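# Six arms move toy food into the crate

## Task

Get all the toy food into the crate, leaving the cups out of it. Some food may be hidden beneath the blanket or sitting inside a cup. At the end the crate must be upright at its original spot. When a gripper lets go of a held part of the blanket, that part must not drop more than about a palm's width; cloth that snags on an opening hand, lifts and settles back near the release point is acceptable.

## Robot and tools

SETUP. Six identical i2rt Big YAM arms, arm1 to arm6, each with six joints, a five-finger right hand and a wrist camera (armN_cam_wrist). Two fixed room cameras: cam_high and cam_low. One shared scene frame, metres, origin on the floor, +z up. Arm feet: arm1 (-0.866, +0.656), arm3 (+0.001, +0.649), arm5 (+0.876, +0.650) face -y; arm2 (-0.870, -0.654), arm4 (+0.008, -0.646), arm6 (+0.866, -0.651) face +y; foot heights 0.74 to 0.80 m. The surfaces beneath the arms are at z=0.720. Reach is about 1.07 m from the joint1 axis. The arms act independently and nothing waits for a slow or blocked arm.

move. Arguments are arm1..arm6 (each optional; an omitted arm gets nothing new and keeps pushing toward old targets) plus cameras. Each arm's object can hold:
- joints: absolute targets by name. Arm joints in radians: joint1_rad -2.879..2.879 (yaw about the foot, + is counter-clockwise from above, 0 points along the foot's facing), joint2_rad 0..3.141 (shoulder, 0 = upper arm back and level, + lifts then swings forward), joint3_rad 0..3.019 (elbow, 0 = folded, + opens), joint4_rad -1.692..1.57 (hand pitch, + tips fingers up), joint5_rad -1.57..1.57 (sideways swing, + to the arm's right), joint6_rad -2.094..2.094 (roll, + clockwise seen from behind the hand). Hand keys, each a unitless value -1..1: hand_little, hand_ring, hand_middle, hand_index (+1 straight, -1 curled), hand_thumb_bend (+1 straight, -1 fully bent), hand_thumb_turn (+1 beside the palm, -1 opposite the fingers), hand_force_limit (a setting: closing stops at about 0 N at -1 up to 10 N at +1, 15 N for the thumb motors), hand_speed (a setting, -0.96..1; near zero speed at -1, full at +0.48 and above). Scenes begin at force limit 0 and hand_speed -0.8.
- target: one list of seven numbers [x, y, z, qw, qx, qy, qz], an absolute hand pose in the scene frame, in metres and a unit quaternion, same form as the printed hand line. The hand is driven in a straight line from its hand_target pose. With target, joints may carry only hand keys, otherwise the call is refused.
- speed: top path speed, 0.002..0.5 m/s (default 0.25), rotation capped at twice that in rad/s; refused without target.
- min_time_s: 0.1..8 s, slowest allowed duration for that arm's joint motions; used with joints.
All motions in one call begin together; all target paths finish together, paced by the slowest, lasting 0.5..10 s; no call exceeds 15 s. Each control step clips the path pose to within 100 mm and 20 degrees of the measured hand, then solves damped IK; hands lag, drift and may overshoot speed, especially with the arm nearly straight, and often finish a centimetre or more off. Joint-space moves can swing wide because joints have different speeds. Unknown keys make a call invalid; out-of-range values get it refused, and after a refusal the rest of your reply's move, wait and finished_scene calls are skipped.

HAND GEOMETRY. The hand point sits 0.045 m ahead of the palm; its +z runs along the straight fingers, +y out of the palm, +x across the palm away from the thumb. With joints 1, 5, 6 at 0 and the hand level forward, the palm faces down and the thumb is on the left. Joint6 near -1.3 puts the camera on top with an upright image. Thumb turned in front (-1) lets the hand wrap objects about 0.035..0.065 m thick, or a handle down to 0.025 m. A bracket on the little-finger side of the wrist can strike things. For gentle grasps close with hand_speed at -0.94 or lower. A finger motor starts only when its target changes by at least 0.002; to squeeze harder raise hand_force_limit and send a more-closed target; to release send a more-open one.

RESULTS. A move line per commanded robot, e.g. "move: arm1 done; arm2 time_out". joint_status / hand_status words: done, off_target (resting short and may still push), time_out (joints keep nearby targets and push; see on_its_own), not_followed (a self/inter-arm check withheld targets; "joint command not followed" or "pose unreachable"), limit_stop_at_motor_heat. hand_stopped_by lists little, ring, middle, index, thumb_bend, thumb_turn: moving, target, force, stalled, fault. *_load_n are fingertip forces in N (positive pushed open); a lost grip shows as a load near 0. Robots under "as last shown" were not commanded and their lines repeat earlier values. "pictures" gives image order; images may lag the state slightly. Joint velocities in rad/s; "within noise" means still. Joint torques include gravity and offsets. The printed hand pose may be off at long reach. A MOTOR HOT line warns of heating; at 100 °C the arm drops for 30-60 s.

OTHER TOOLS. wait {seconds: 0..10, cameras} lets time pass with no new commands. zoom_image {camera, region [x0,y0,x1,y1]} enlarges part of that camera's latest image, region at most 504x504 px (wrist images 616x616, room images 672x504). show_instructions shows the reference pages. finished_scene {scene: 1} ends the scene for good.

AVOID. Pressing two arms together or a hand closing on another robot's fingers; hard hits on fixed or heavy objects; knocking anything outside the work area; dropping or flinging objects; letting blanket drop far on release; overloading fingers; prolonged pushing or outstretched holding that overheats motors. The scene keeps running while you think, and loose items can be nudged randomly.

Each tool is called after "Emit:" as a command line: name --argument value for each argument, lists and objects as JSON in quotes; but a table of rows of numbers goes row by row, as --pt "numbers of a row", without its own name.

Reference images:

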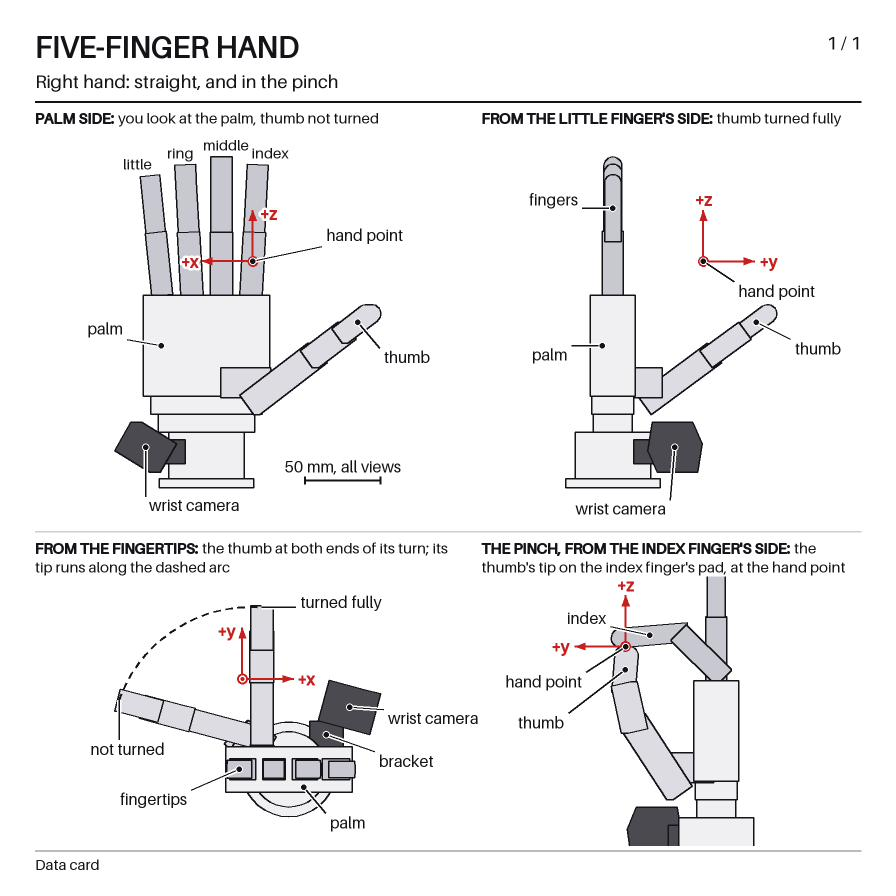

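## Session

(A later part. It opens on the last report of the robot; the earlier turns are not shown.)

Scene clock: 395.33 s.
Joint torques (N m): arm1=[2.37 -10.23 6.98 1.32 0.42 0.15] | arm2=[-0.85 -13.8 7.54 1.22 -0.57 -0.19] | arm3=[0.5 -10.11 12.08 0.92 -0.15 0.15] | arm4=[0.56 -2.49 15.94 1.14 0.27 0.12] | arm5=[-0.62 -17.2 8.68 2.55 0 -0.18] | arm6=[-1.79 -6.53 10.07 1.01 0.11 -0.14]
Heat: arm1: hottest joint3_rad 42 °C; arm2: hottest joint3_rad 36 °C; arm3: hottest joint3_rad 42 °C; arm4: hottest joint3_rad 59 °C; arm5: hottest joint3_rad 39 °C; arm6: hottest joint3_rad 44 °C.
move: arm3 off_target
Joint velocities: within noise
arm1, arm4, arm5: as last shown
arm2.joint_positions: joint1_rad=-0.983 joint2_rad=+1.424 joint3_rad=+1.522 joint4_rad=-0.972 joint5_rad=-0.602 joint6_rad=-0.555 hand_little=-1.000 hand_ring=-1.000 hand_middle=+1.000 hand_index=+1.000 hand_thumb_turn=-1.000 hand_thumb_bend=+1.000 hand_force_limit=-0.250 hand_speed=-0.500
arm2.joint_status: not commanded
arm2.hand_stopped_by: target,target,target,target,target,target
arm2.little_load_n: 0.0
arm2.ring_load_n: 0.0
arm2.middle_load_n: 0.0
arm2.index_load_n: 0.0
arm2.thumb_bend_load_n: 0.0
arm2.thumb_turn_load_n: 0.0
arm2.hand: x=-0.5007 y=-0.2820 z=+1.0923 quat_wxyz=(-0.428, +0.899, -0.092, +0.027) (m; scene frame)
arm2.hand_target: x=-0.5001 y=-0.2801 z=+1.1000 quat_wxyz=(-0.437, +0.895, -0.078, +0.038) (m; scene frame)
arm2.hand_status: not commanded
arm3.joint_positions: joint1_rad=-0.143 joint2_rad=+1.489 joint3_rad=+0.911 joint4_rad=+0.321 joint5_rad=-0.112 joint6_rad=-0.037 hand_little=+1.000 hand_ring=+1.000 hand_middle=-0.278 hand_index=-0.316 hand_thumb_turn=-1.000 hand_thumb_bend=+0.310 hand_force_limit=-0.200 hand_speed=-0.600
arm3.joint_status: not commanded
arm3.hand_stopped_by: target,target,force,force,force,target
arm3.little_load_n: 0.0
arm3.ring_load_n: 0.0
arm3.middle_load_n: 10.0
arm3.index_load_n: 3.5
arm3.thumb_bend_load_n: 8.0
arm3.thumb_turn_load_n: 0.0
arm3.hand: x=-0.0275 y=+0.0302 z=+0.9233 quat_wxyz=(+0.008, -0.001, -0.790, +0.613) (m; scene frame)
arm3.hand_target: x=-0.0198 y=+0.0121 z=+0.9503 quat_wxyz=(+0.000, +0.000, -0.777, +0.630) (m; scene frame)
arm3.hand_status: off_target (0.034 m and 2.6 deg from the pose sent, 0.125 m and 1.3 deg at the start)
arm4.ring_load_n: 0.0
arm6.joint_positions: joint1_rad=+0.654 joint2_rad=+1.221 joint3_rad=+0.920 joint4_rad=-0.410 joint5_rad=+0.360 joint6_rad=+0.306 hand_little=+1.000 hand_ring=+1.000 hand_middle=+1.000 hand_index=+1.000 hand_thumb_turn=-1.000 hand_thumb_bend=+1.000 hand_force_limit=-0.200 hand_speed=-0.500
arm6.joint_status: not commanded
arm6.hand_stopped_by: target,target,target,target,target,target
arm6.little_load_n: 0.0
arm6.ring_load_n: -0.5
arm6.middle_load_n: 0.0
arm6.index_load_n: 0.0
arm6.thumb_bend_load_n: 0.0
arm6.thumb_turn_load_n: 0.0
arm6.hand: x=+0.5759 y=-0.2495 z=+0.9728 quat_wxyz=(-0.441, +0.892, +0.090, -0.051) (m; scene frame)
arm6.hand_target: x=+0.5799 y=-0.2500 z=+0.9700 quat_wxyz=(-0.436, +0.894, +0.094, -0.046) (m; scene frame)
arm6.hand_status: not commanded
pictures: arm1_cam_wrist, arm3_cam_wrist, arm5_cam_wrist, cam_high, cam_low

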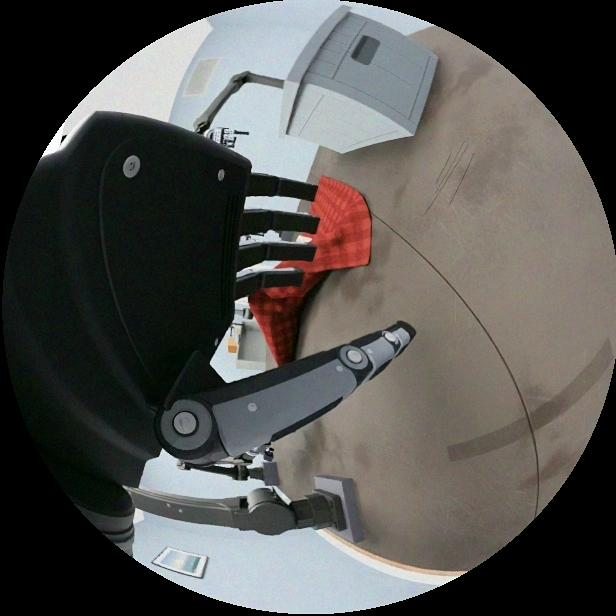

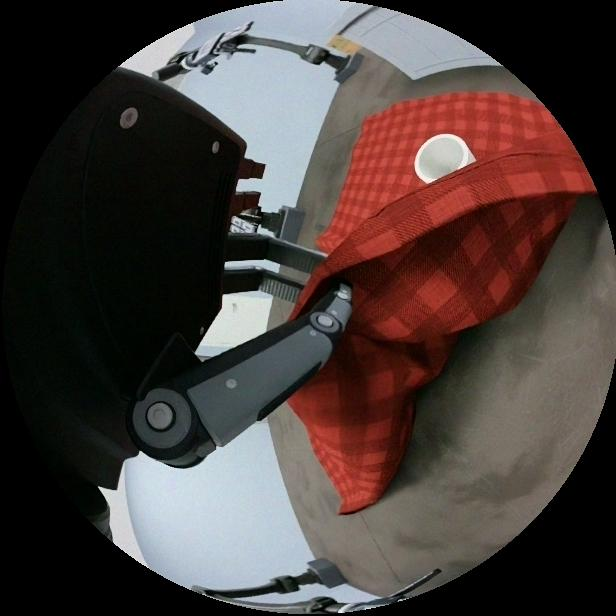

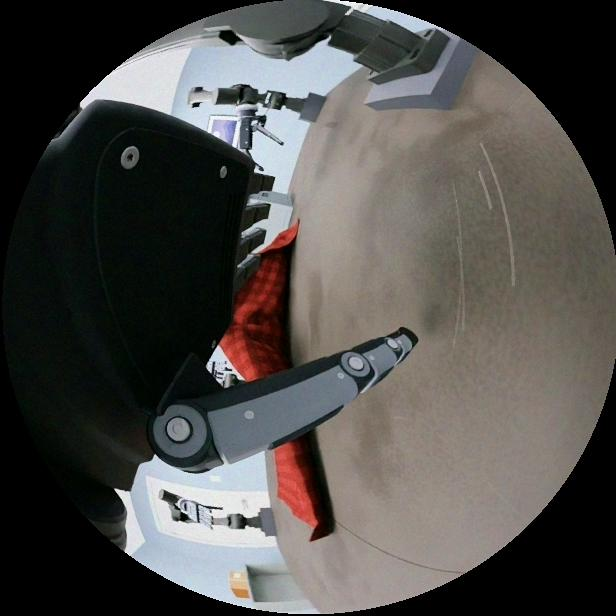

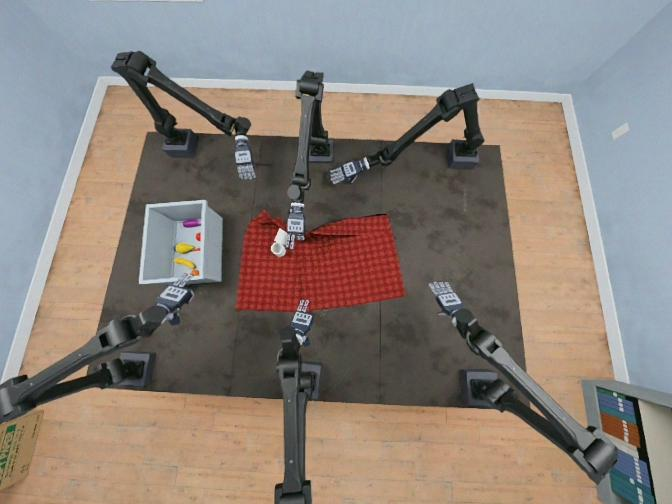

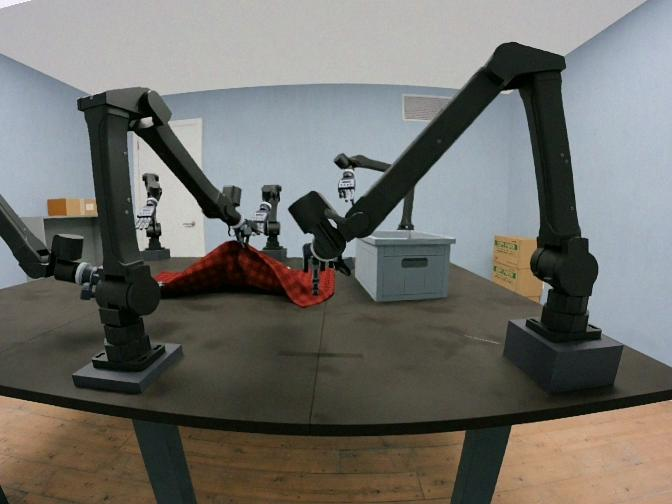

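Emit:
move --arm3 '{"target":[0.0,-0.10,0.97,0,0,0.7771,-0.6293],"speed":0.1}' --cameras '["arm3_cam_wrist","arm5_cam_wrist","cam_low","cam_high"]'

Emit:
zoom_image --camera "cam_low" --region '[120, 240, 320, 315]'

Scene clock: 397.17 s.
Joint torques (N m): arm1=[2.49 -10.23 6.97 1.29 0.42 0.15] | arm2=[-0.62 -13.74 7.56 1.28 -0.58 -0.2] | arm3=[-0.79 -14.68 13.08 1.26 -0.01 0.09] | arm4=[0.5 -2.43 15.94 1.14 0.27 0.12] | arm5=[-0.62 -17.26 8.68 2.55 -0.01 -0.18] | arm6=[-1.73 -6.59 10.11 1.02 0.12 -0.13]
Heat: arm1: hottest joint3_rad 41 °C; arm2: hottest joint3_rad 36 °C; arm3: hottest joint3_rad 42 °C; arm4: hottest joint3_rad 59 °C; arm5: hottest joint3_rad 39 °C; arm6: hottest joint3_rad 45 °C.
move: arm3 off_target
Joint velocities: within noise
arm1, arm2, arm5, arm6: as last shown
arm2.little_load_n: 0.5
arm3.joint_positions: joint1_rad=-0.082 joint2_rad=+1.723 joint3_rad=+1.250 joint4_rad=+0.203 joint5_rad=-0.058 joint6_rad=-0.019 hand_little=+1.000 hand_ring=+1.000 hand_middle=-0.278 hand_index=-0.316 hand_thumb_turn=-1.000 hand_thumb_bend=+0.310 hand_force_limit=-0.200 hand_speed=-0.600
arm3.joint_status: not commanded
arm3.hand_stopped_by: target,target,force,force,force,target
arm3.little_load_n: 0.0
arm3.ring_load_n: -0.5
arm3.middle_load_n: 9.5
arm3.index_load_n: 4.0
arm3.thumb_bend_load_n: 8.5
arm3.thumb_turn_load_n: 1.5
arm3.hand: x=-0.0065 y=-0.0781 z=+0.9359 quat_wxyz=(+0.005, +0.000, -0.795, +0.607) (m; scene frame)
arm3.hand_target: x=+0.0000 y=-0.0970 z=+0.9705 quat_wxyz=(+0.000, +0.000, -0.777, +0.630) (m; scene frame)
arm3.hand_status: off_target (0.041 m and 3.3 deg from the pose sent, 0.141 m and 2.6 deg at the start)
arm4.joint_positions: joint1_rad=+0.199 joint2_rad=+0.636 joint3_rad=+0.485 joint4_rad=-0.577 joint5_rad=+0.263 joint6_rad=+0.188 hand_little=-1.000 hand_ring=-1.000 hand_middle=+1.000 hand_index=+1.000 hand_thumb_turn=-1.000 hand_thumb_bend=+1.000 hand_force_limit=-0.250 hand_speed=-0.500
arm4.joint_status: not commanded
arm4.hand_stopped_by: target,target,target,target,target,target
arm4.little_load_n: 0.0
arm4.ring_load_n: 0.0
arm4.middle_load_n: 0.0
arm4.index_load_n: 0.0
arm4.thumb_bend_load_n: 0.0
arm4.thumb_turn_load_n: 0.0
arm4.hand: x=-0.0247 y=-0.3448 z=+0.9205 quat_wxyz=(-0.417, +0.905, -0.073, +0.046) (m; scene frame)
arm4.hand_target: x=-0.0297 y=-0.3310 z=+0.9497 quat_wxyz=(-0.437, +0.895, -0.078, +0.038) (m; scene frame)
arm4.hand_status: not commanded
arm6.ring_load_n: 0.0
pictures: arm3_cam_wrist, arm5_cam_wrist, cam_high, cam_low

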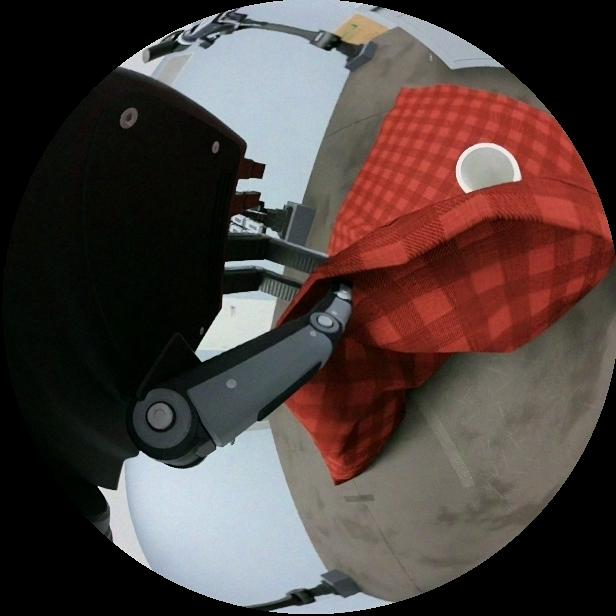

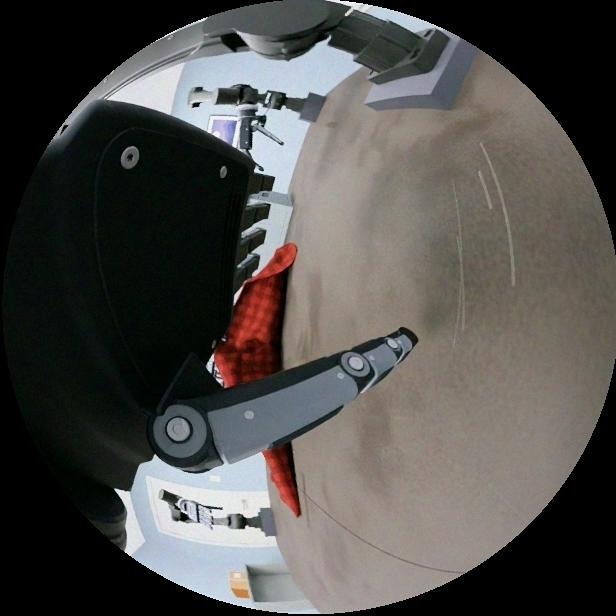

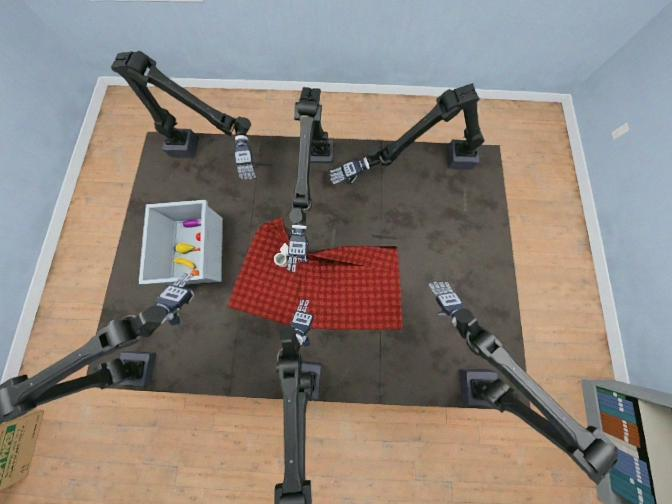

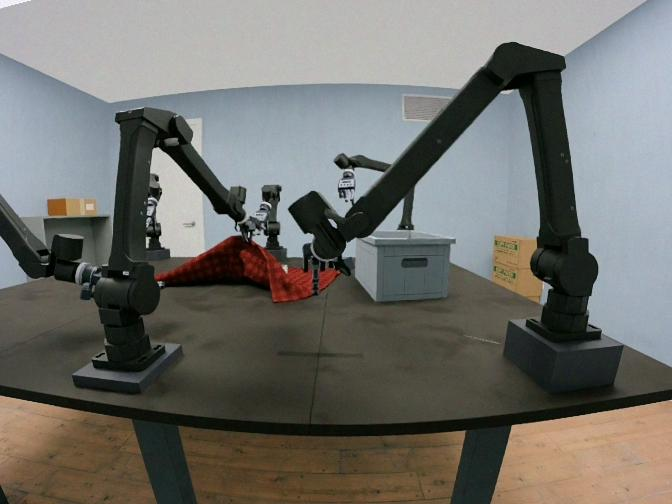

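Scaled by 2.520 from the camera's 672x504 image, which has a finer 960x720 frame.

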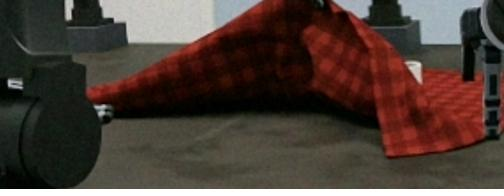

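Emit:
zoom_image --camera "cam_high" --region '[220, 195, 420, 345]'

Emit:
zoom_image --camera "arm3_cam_wrist" --region '[280, 180, 560, 460]'

Scaled by 2.520 from the camera's 672x504 image, which has a finer 960x720 frame.

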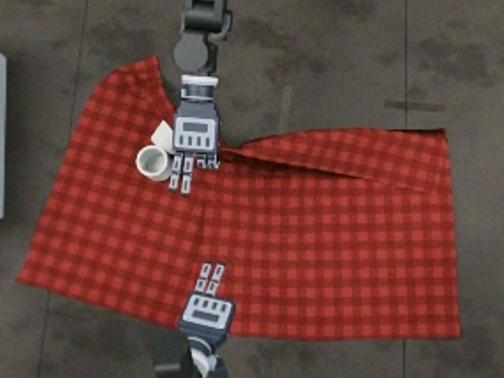

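Scaled by 1.800 from the camera's 616x616 image, which has a finer 880x880 frame.

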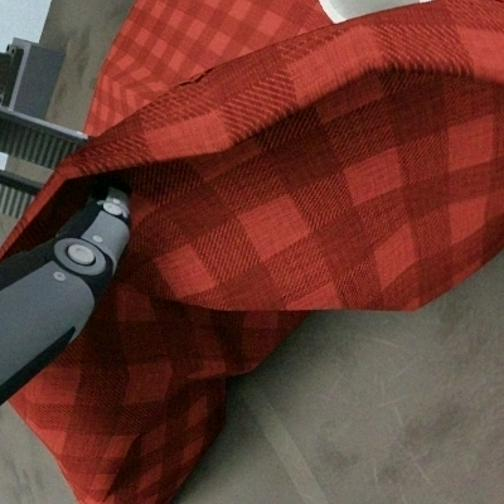

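Emit:
move --arm4 '{"joints":{"joint1_rad":-0.75},"min_time_s":2}' --arm3 '{"target":[0.0,-0.20,0.97,0,0,0.7771,-0.6293],"speed":0.07}' --cameras '["arm3_cam_wrist","arm5_cam_wrist","cam_low","cam_high"]'

Emit:
zoom_image --camera "cam_high" --region '[220, 195, 420, 345]'

Scene clock: 400.17 s.
Joint torques (N m): arm1=[2.37 -10.17 6.97 1.31 0.41 0.14] | arm2=[-0.67 -13.57 7.62 1.28 -0.58 -0.2] | arm3=[-0.79 -19.02 13.46 0.91 -0.03 0.1] | arm4=[-0.5 -2.55 15.92 1.13 0.19 0.11] | arm5=[-0.62 -17.26 8.68 2.56 -0.01 -0.18] | arm6=[-1.9 -6.65 10.11 1.06 0.11 -0.12]
Heat: arm1: hottest joint3_rad 41 °C; arm2: hottest joint3_rad 36 °C; arm3: hottest joint3_rad 43 °C; arm4: hottest joint3_rad 60 °C; arm5: hottest joint3_rad 39 °C; arm6: hottest joint3_rad 45 °C.
move: arm3 off_target; arm4 done
Joint velocities: within noise
arm1, arm2, arm5, arm6: as last shown
arm2.little_load_n: 0.0
arm3.joint_positions: joint1_rad=-0.074 joint2_rad=+1.964 joint3_rad=+1.614 joint4_rad=+0.090 joint5_rad=-0.050 joint6_rad=-0.017 hand_little=+1.000 hand_ring=+1.000 hand_middle=-0.278 hand_index=-0.316 hand_thumb_turn=-1.000 hand_thumb_bend=+0.310 hand_force_limit=-0.200 hand_speed=-0.600
arm3.joint_status: not commanded
arm3.hand_stopped_by: target,target,force,force,force,target
arm3.little_load_n: 0.0
arm3.ring_load_n: 0.0
arm3.middle_load_n: 10.5
arm3.index_load_n: 2.5
arm3.thumb_bend_load_n: 8.5
arm3.thumb_turn_load_n: 0.0
arm3.hand: x=-0.0079 y=-0.1817 z=+0.9421 quat_wxyz=(+0.005, +0.000, -0.791, +0.611) (m; scene frame)
arm3.hand_target: x=-0.0001 y=-0.1974 z=+0.9703 quat_wxyz=(+0.000, +0.000, -0.777, +0.630) (m; scene frame)
arm3.hand_status: off_target (0.034 m and 2.7 deg from the pose sent, 0.127 m and 3.3 deg at the start)
arm4.joint_positions: joint1_rad=-0.745 joint2_rad=+0.636 joint3_rad=+0.485 joint4_rad=-0.577 joint5_rad=+0.266 joint6_rad=+0.188 hand_little=-1.000 hand_ring=-1.000 hand_middle=+1.000 hand_index=+1.000 hand_thumb_turn=-1.000 hand_thumb_bend=+1.000 hand_force_limit=-0.250 hand_speed=-0.500
arm4.joint_status: all done
arm4.hand_stopped_by: target,target,target,target,target,target
arm4.little_load_n: 0.0
arm4.ring_load_n: 0.0
arm4.middle_load_n: 0.0
arm4.index_load_n: 0.0
arm4.thumb_bend_load_n: 0.0
arm4.thumb_turn_load_n: 0.5
arm4.hand: x=+0.2336 y=-0.4419 z=+0.9185 quat_wxyz=(-0.347, +0.774, -0.476, +0.234) (m; scene frame)
arm4.hand_target: x=+0.2446 y=-0.4325 z=+0.9475 quat_wxyz=(-0.367, +0.760, -0.481, +0.237) (m; scene frame)
arm4.hand_status: not commanded
pictures: arm3_cam_wrist, arm5_cam_wrist, cam_high, cam_low

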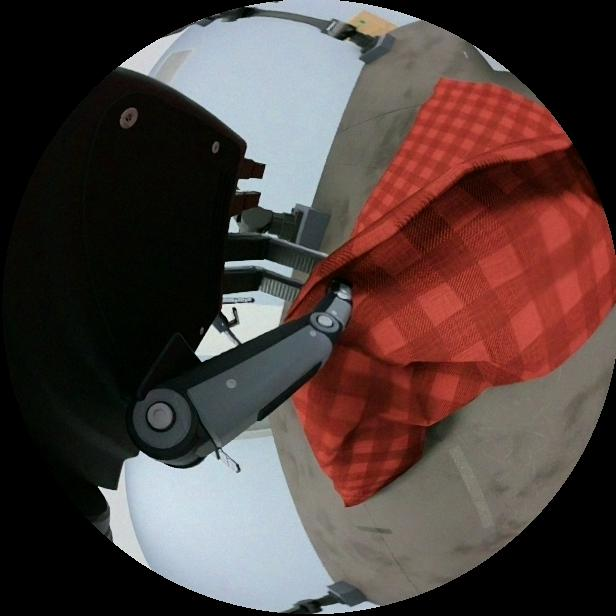

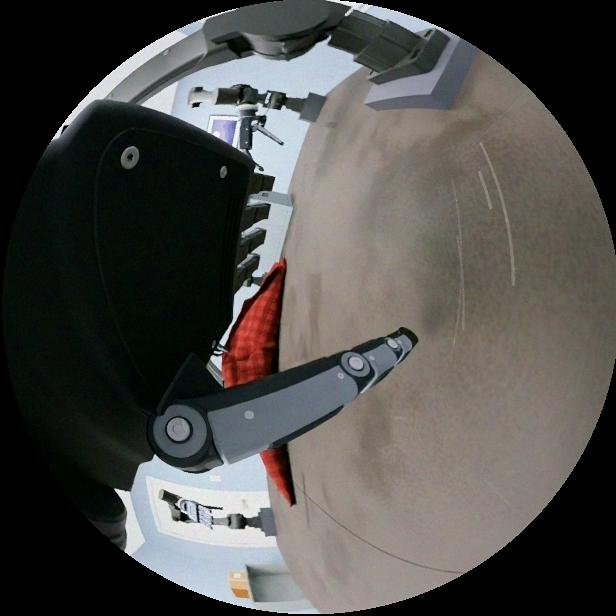

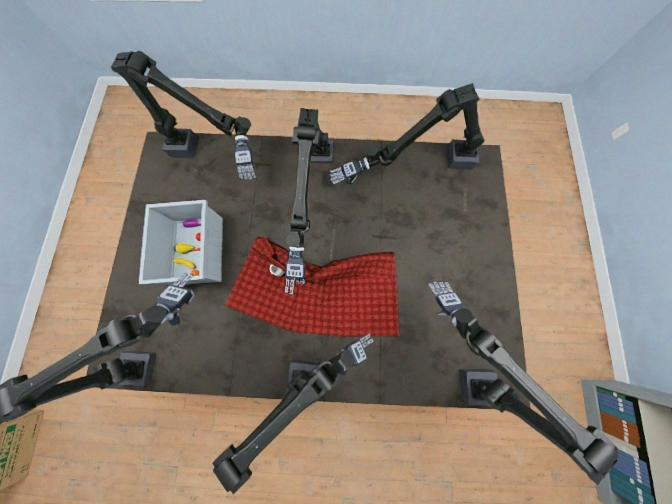

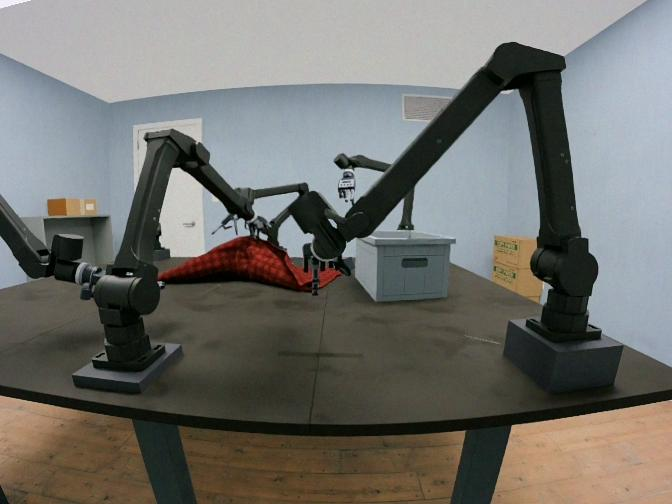

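Scaled by 2.520 from the camera's 672x504 image, which has a finer 960x720 frame.

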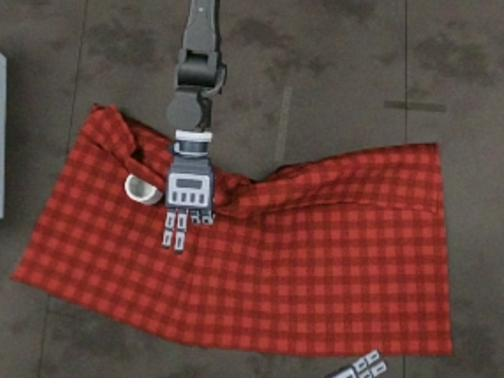

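Emit:
move --arm3 '{"target":[0.0,-0.30,0.96,0,0,0.7771,-0.6293],"speed":0.08}' --cameras '["arm3_cam_wrist","cam_high"]'

Emit:
zoom_image --camera "cam_high" --region '[220, 215, 420, 365]'

Scene clock: 402.43 s.
Joint torques (N m): arm1=[2.43 -10.23 6.99 1.28 0.41 0.15] | arm2=[-0.5 -13.86 7.61 1.28 -0.6 -0.2] | arm3=[0.62 -21.71 13.85 1.05 -0.11 0.07] | arm4=[-0.56 -2.55 15.91 1.14 0.19 0.11] | arm5=[-0.62 -17.26 8.66 2.55 -0.01 -0.18] | arm6=[-1.79 -6.59 10.11 1.07 0.11 -0.14]
Heat: arm1: hottest joint3_rad 41 °C; arm2: hottest joint3_rad 36 °C; arm3: hottest joint3_rad 44 °C; arm4: hottest joint3_rad 60 °C; arm5: hottest joint3_rad 39 °C; arm6: hottest joint3_rad 45 °C.
move: arm3 off_target
Joint velocities: within noise
arm1, arm2, arm4, arm5, arm6: as last shown
arm3.joint_positions: joint1_rad=-0.070 joint2_rad=+2.260 joint3_rad=+2.089 joint4_rad=-0.088 joint5_rad=-0.042 joint6_rad=-0.014 hand_little=+1.000 hand_ring=+1.000 hand_middle=-0.278 hand_index=-0.316 hand_thumb_turn=-1.000 hand_thumb_bend=+0.310 hand_force_limit=-0.200 hand_speed=-0.600
arm3.joint_status: not commanded
arm3.hand_stopped_by: target,target,force,force,force,target
arm3.little_load_n: 0.0
arm3.ring_load_n: 0.0
arm3.middle_load_n: 10.0
arm3.index_load_n: 3.0
arm3.thumb_bend_load_n: 9.0
arm3.thumb_turn_load_n: 1.5
arm3.hand: x=-0.0114 y=-0.2848 z=+0.9340 quat_wxyz=(+0.006, -0.002, -0.791, +0.612) (m; scene frame)
arm3.hand_target: x=-0.0001 y=-0.2971 z=+0.9601 quat_wxyz=(+0.000, +0.000, -0.777, +0.630) (m; scene frame)
arm3.hand_status: off_target (0.032 m and 2.7 deg from the pose sent, 0.120 m and 2.7 deg at the start)
arm4.index_load_n: -0.5
arm4.thumb_turn_load_n: 0.0
arm5.middle_load_n: -0.5
pictures: arm3_cam_wrist, cam_high

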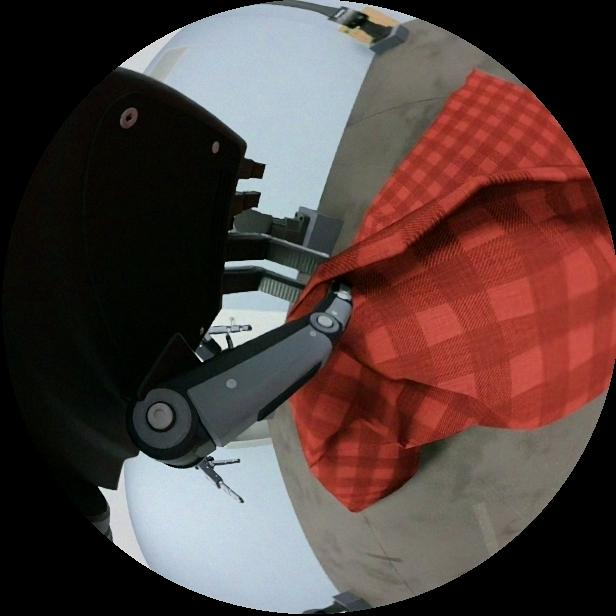

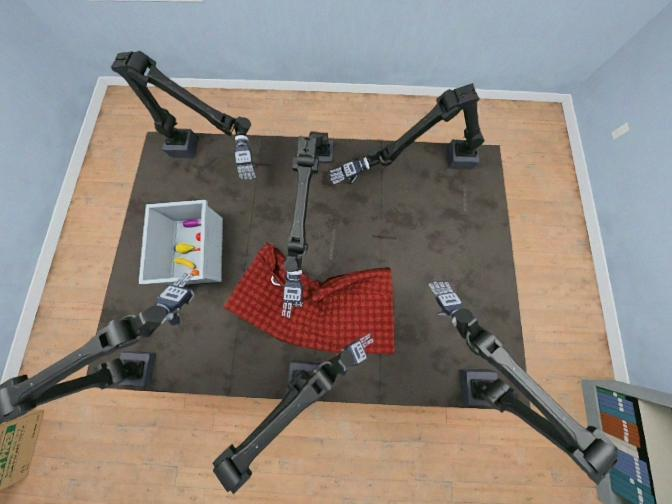

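Scaled by 2.520 from the camera's 672x504 image, which has a finer 960x720 frame.

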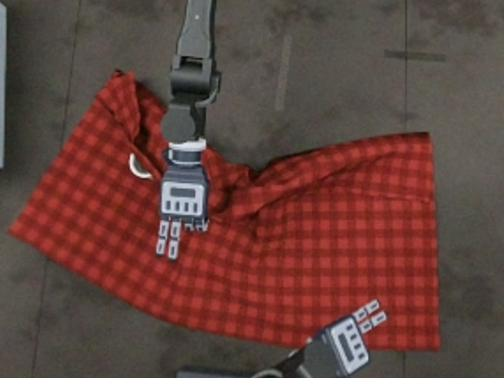

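Emit:
move --arm3 '{"target":[0.0,-0.27,1.08,0,0,0.7771,-0.6293],"speed":0.08}' --arm5 '{"target":[0.20,0.17,0.82,-0.3610,0.4458,0.6366,-0.5155],"speed":0.15}' --arm1 '{"target":[-0.30,0.20,0.84,0.0548,-0.0677,0.7742,-0.6269],"speed":0.15}' --cameras '["arm1_cam_wrist","arm3_cam_wrist","arm5_cam_wrist","cam_low","cam_high"]'

Emit:
zoom_image --camera "cam_low" --region '[120, 220, 370, 315]'

Scene clock: 405.07 s.
Joint torques (N m): arm1=[0.73 -12.57 11.15 2.88 0 -0.03] | arm2=[-0.56 -13.74 7.61 1.26 -0.57 -0.21] | arm3=[-1.03 -24.59 14.39 0.96 -0.15 0.1] | arm4=[-0.5 -2.43 15.92 1.13 0.19 0.11] | arm5=[-0.44 -18.2 9.94 1.7 0.27 -0.02] | arm6=[-1.73 -6.65 10.07 1.03 0.12 -0.13]
Heat: arm1: hottest joint3_rad 41 °C; arm2: hottest joint3_rad 36 °C; arm3: hottest joint3_rad 44 °C; arm4: hottest joint3_rad 60 °C; arm5: hottest joint3_rad 39 °C; arm6: hottest joint3_rad 45 °C.
move: arm1 off_target; arm3 off_target; arm5 off_target
Joint velocities: within noise
arm1.joint_positions: joint1_rad=+1.062 joint2_rad=+2.022 joint3_rad=+1.160 joint4_rad=+0.485 joint5_rad=+0.860 joint6_rad=+0.256 hand_little=+0.400 hand_ring=+0.350 hand_middle=+0.350 hand_index=+0.350 hand_thumb_turn=-1.000 hand_thumb_bend=+0.991 hand_force_limit=-0.200 hand_speed=-0.750
arm1.joint_status: not commanded
arm1.hand_stopped_by: target,target,target,target,force,target
arm1.little_load_n: 0.0
arm1.ring_load_n: 0.0
arm1.middle_load_n: 0.0
arm1.index_load_n: 0.0
arm1.thumb_bend_load_n: 0.0
arm1.thumb_turn_load_n: 0.0
arm1.hand: x=-0.3149 y=+0.2135 z=+0.8212 quat_wxyz=(-0.041, +0.079, -0.784, +0.615) (m; scene frame)
arm1.hand_target: x=-0.3011 y=+0.2007 z=+0.8405 quat_wxyz=(-0.055, +0.068, -0.774, +0.627) (m; scene frame)
arm1.hand_status: off_target (0.028 m and 2.7 deg from the pose sent, 0.219 m and 0.7 deg at the start)
arm2, arm4, arm6: as last shown
arm3.joint_positions: joint1_rad=-0.069 joint2_rad=+2.176 joint3_rad=+2.175 joint4_rad=-0.313 joint5_rad=-0.043 joint6_rad=-0.012 hand_little=+1.000 hand_ring=+1.000 hand_middle=-0.278 hand_index=-0.316 hand_thumb_turn=-1.000 hand_thumb_bend=+0.310 hand_force_limit=-0.200 hand_speed=-0.600
arm3.joint_status: not commanded
arm3.hand_stopped_by: target,target,force,force,force,target
arm3.little_load_n: 0.0
arm3.ring_load_n: 0.0
arm3.middle_load_n: 10.0
arm3.index_load_n: 3.0
arm3.thumb_bend_load_n: 9.5
arm3.thumb_turn_load_n: 1.5
arm3.hand: x=-0.0092 y=-0.2609 z=+1.0094 quat_wxyz=(+0.004, -0.003, -0.807, +0.590) (m; scene frame)
arm3.hand_target: x=+0.0000 y=-0.2643 z=+1.0794 quat_wxyz=(+0.000, +0.000, -0.777, +0.630) (m; scene frame)
arm3.hand_status: off_target (0.072 m and 5.7 deg from the pose sent, 0.147 m and 2.7 deg at the start)
arm4.index_load_n: 0.0
arm5.joint_positions: joint1_rad=-0.922 joint2_rad=+2.168 joint3_rad=+1.406 joint4_rad=+0.551 joint5_rad=+0.287 joint6_rad=+0.053 hand_little=+1.000 hand_ring=+1.000 hand_middle=+1.000 hand_index=+1.000 hand_thumb_turn=-1.000 hand_thumb_bend=+1.000 hand_force_limit=-0.200 hand_speed=-0.500
arm5.joint_status: not commanded
arm5.hand_stopped_by: target,target,target,target,target,target
arm5.little_load_n: 0.0
arm5.ring_load_n: 0.0
arm5.middle_load_n: 0.0
arm5.index_load_n: 0.0
arm5.thumb_bend_load_n: 0.0
arm5.thumb_turn_load_n: 0.0
arm5.hand: x=+0.2095 y=+0.1737 z=+0.8319 quat_wxyz=(+0.364, -0.439, -0.637, +0.518) (m; scene frame)
arm5.hand_target: x=+0.2009 y=+0.1706 z=+0.8200 quat_wxyz=(+0.361, -0.446, -0.637, +0.516) (m; scene frame)
arm5.hand_status: off_target (0.016 m and 0.8 deg from the pose sent, 0.234 m and 1.2 deg at the start)
pictures: arm1_cam_wrist, arm3_cam_wrist, arm5_cam_wrist, cam_high, cam_low

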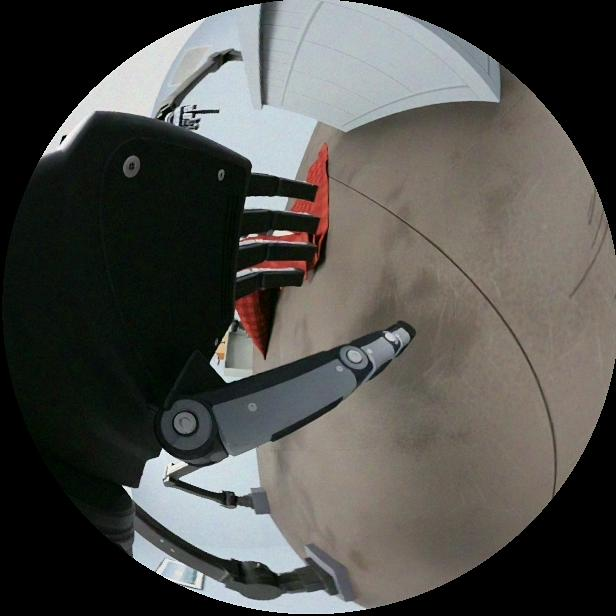

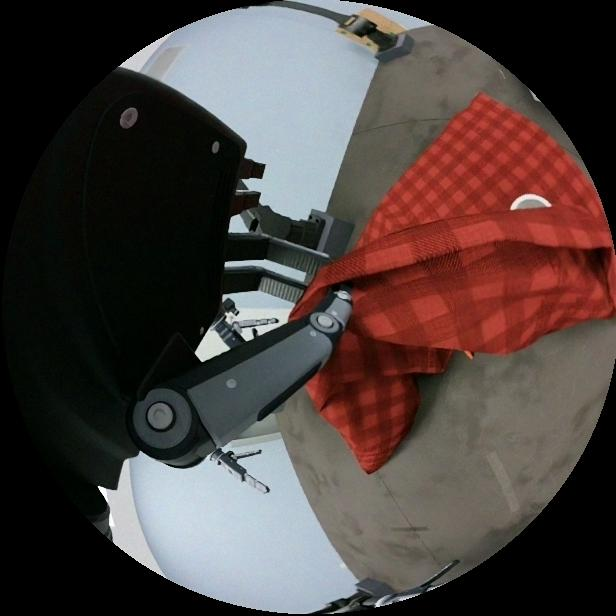

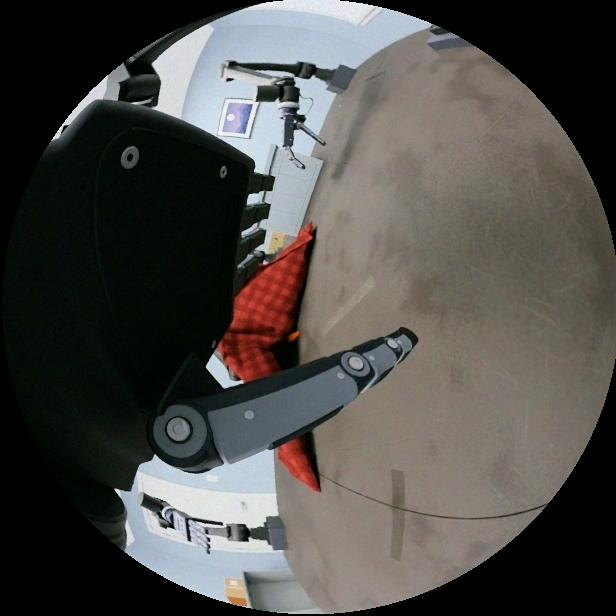

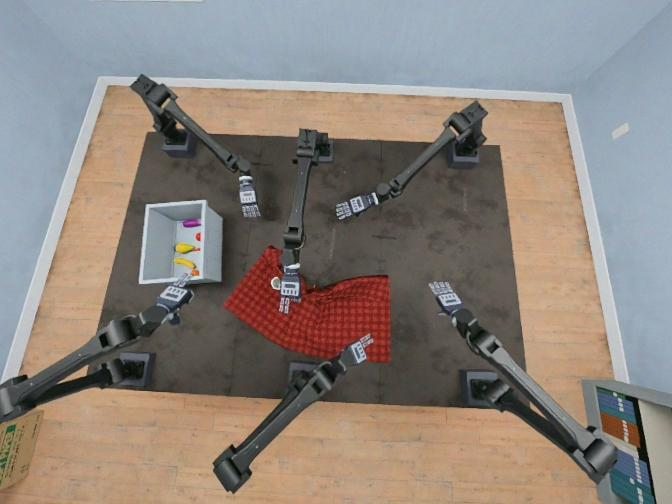

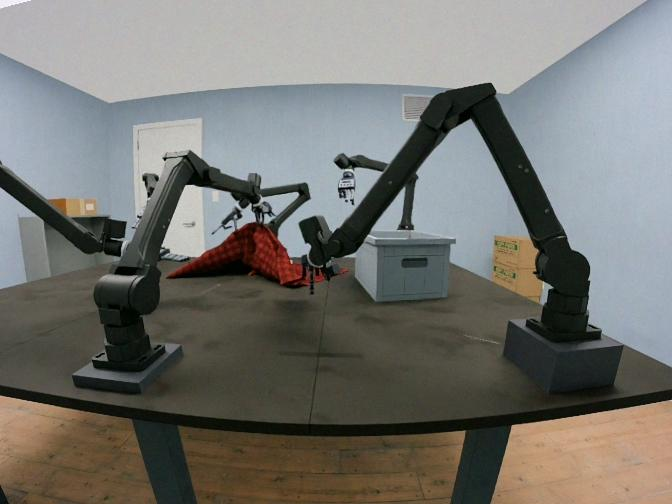

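Scaled by 2.016 from the camera's 672x504 image, which has a finer 960x720 frame.

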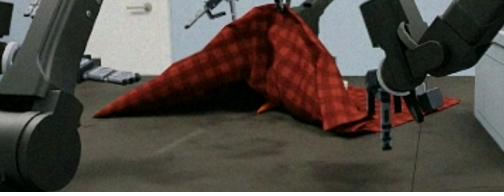

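Emit:
zoom_image --camera "arm3_cam_wrist" --region '[400, 290, 540, 430]'

Emit:
zoom_image --camera "arm5_cam_wrist" --region '[230, 280, 350, 400]'

Emit:
zoom_image --camera "cam_low" --region '[210, 230, 300, 290]'

Scaled by 3.600 from the camera's 616x616 image, which has a finer 880x880 frame.

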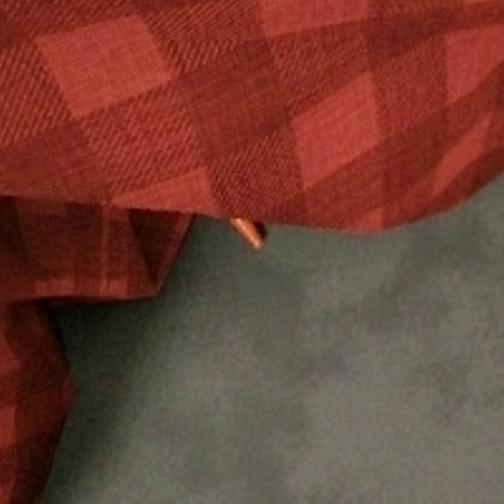

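Scaled by 4.200 from the camera's 616x616 image, which has a finer 880x880 frame.

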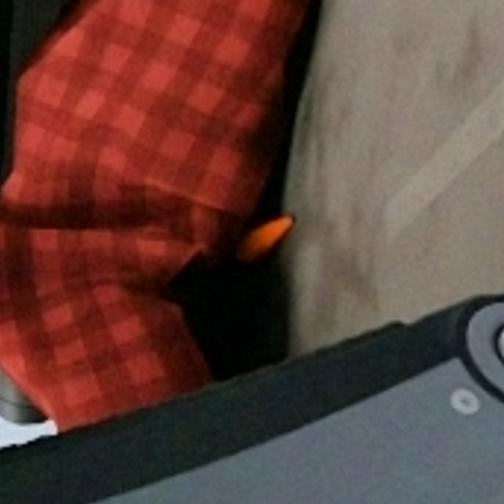

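Scaled by 5.600 from the camera's 672x504 image, which has a finer 960x720 frame.

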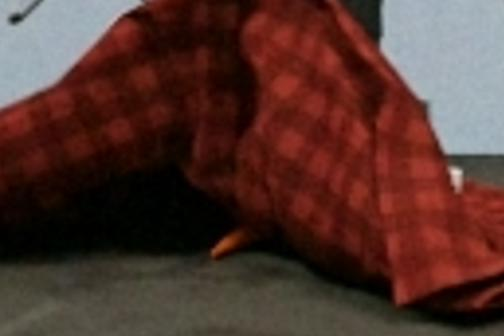

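Emit:
move --arm3 '{"target":[0.03,-0.26,1.17,0,0,0.7771,-0.6293],"speed":0.08}' --cameras '["arm3_cam_wrist","arm5_cam_wrist","cam_low","cam_high"]'

Emit:
zoom_image --camera "cam_low" --region '[120, 200, 370, 315]'

Scene clock: 407.77 s.
Joint torques (N m): arm1=[0.73 -12.51 11.15 2.89 0 -0.04] | arm2=[-0.73 -13.68 7.57 1.29 -0.58 -0.2] | arm3=[-0.5 -22.71 14.11 0.88 -0.13 0.08] | arm4=[-0.5 -2.43 15.92 1.13 0.19 0.12] | arm5=[-0.38 -18.2 9.94 1.73 0.27 -0.02] | arm6=[-1.73 -6.48 10.11 1.01 0.11 -0.13]
Heat: arm1: hottest joint3_rad 41 °C; arm2: hottest joint3_rad 36 °C; arm3: hottest joint3_rad 45 °C; arm4: hottest joint3_rad 60 °C; arm5: hottest joint3_rad 39 °C; arm6: hottest joint3_rad 45 °C.
move: arm3 off_target
Joint velocities: within noise
arm1, arm2, arm4, arm5, arm6: as last shown
arm1.joint_positions: joint1_rad=+1.062 joint2_rad=+2.022 joint3_rad=+1.160 joint4_rad=+0.485 joint5_rad=+0.860 joint6_rad=+0.255 hand_little=+0.400 hand_ring=+0.350 hand_middle=+0.350 hand_index=+0.350 hand_thumb_turn=-1.000 hand_thumb_bend=+0.991 hand_force_limit=-0.200 hand_speed=-0.750
arm1.hand: x=-0.3149 y=+0.2135 z=+0.8212 quat_wxyz=(-0.041, +0.080, -0.784, +0.615) (m; scene frame)
arm1.hand_target: x=-0.3012 y=+0.2007 z=+0.8405 quat_wxyz=(-0.055, +0.068, -0.774, +0.627) (m; scene frame)
arm3.joint_positions: joint1_rad=-0.030 joint2_rad=+2.224 joint3_rad=+2.552 joint4_rad=-0.606 joint5_rad=-0.005 joint6_rad=-0.010 hand_little=+1.000 hand_ring=+1.000 hand_middle=-0.278 hand_index=-0.316 hand_thumb_turn=-1.000 hand_thumb_bend=+0.310 hand_force_limit=-0.200 hand_speed=-0.600
arm3.joint_status: not commanded
arm3.hand_stopped_by: target,target,force,force,force,target
arm3.little_load_n: 0.0
arm3.ring_load_n: 0.0
arm3.middle_load_n: 11.0
arm3.index_load_n: 3.0
arm3.thumb_bend_load_n: 10.5
arm3.thumb_turn_load_n: 1.5
arm3.hand: x=+0.0199 y=-0.2587 z=+1.1270 quat_wxyz=(+0.007, +0.001, -0.797, +0.604) (m; scene frame)
arm3.hand_target: x=+0.0300 y=-0.2568 z=+1.1693 quat_wxyz=(+0.000, +0.000, -0.776, +0.630) (m; scene frame)
arm3.hand_status: off_target (0.044 m and 3.8 deg from the pose sent, 0.165 m and 5.7 deg at the start)
arm5.middle_load_n: -0.5
arm5.hand_target: x=+0.2009 y=+0.1706 z=+0.8200 quat_wxyz=(+0.361, -0.446, -0.637, +0.515) (m; scene frame)
arm6.little_load_n: -0.5
pictures: arm3_cam_wrist, arm5_cam_wrist, cam_high, cam_low

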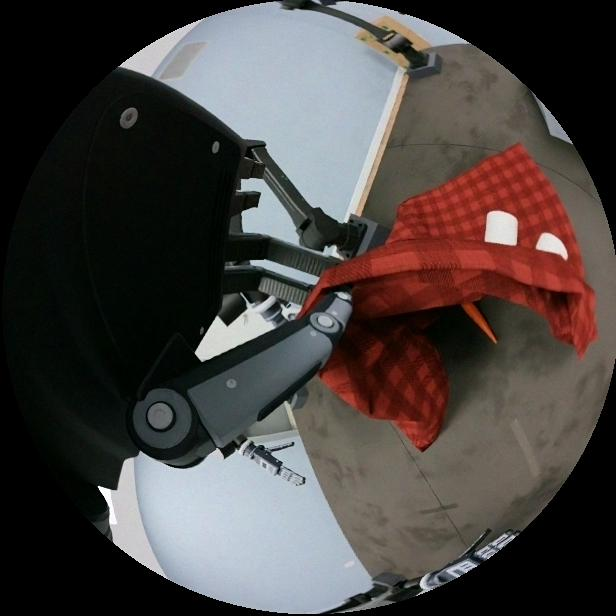

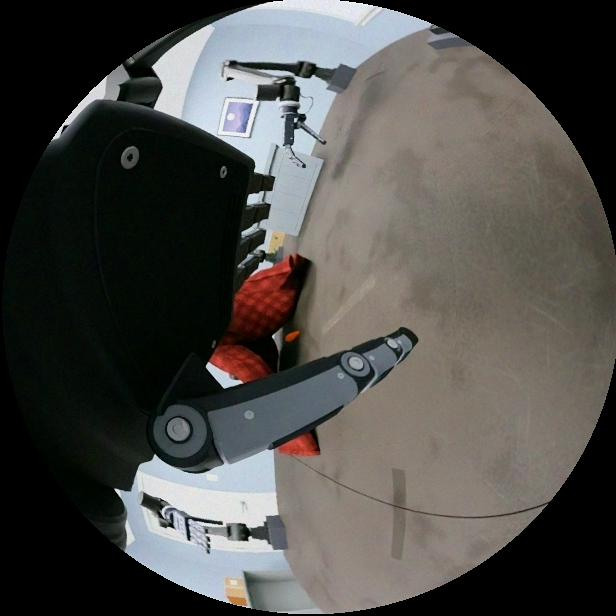

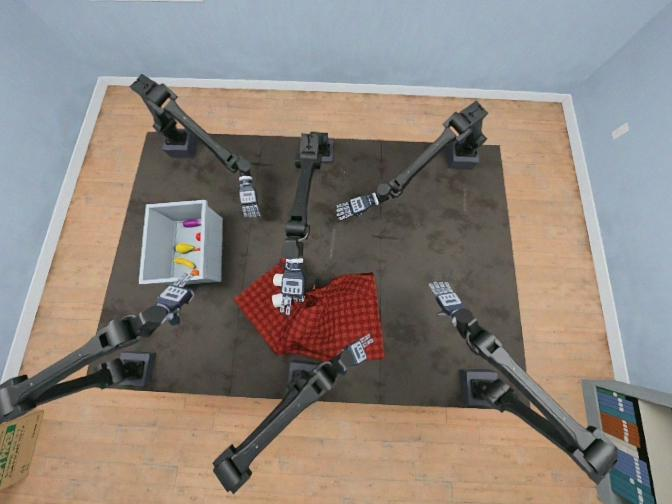

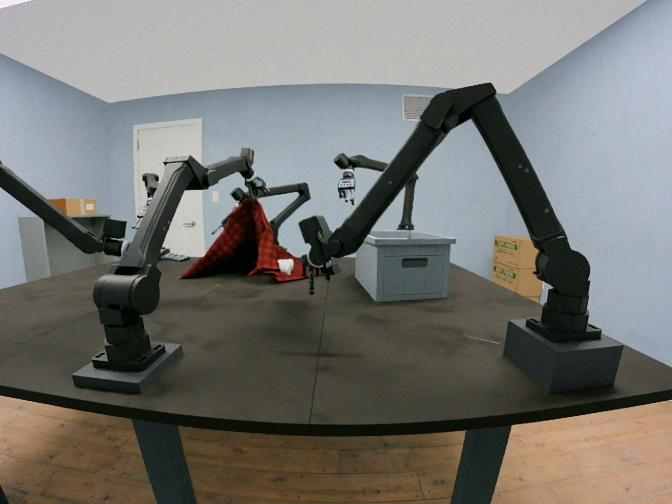

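Scaled by 2.016 from the camera's 672x504 image, which has a finer 960x720 frame.

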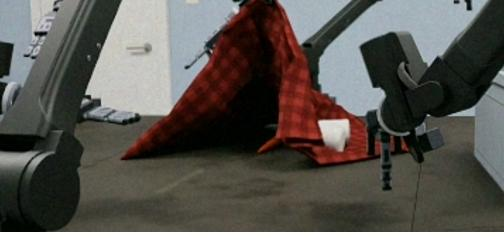

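Emit:
zoom_image --camera "arm3_cam_wrist" --region '[370, 200, 610, 440]'

Emit:
zoom_image --camera "arm5_cam_wrist" --region '[220, 240, 340, 360]'

Emit:
zoom_image --camera "cam_low" --region '[180, 200, 310, 290]'

Scaled by 2.100 from the camera's 616x616 image, which has a finer 880x880 frame.

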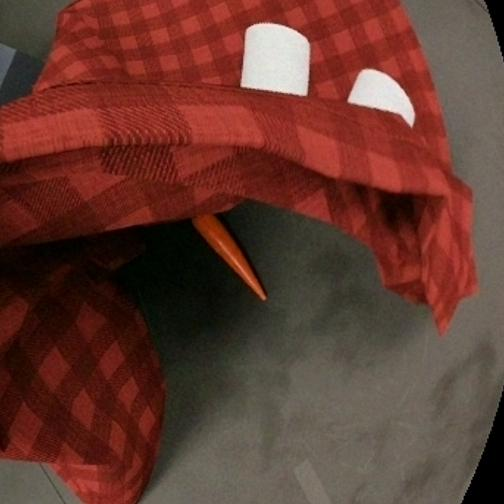

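Scaled by 4.200 from the camera's 616x616 image, which has a finer 880x880 frame.

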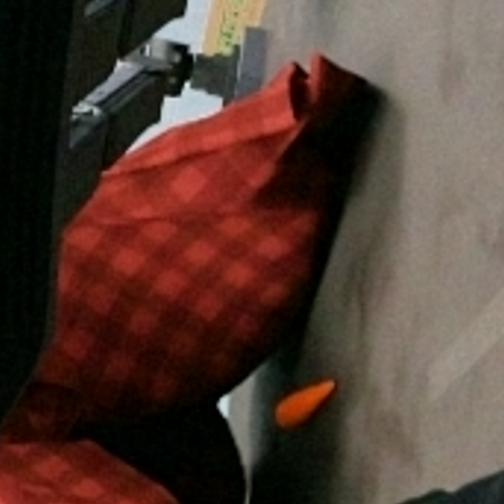

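Scaled by 3.877 from the camera's 672x504 image, which has a finer 960x720 frame.

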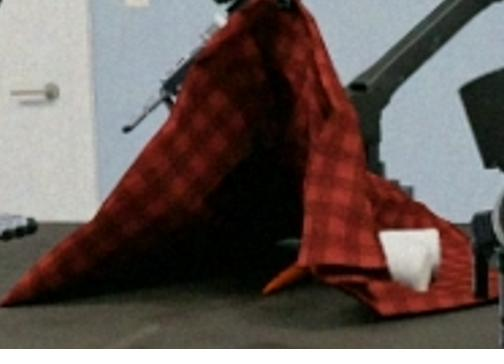

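Emit:
zoom_image --camera "cam_high" --region '[230, 240, 400, 370]'

Scaled by 2.965 from the camera's 672x504 image, which has a finer 960x720 frame.

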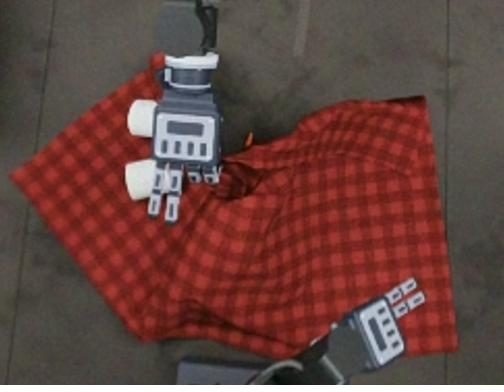

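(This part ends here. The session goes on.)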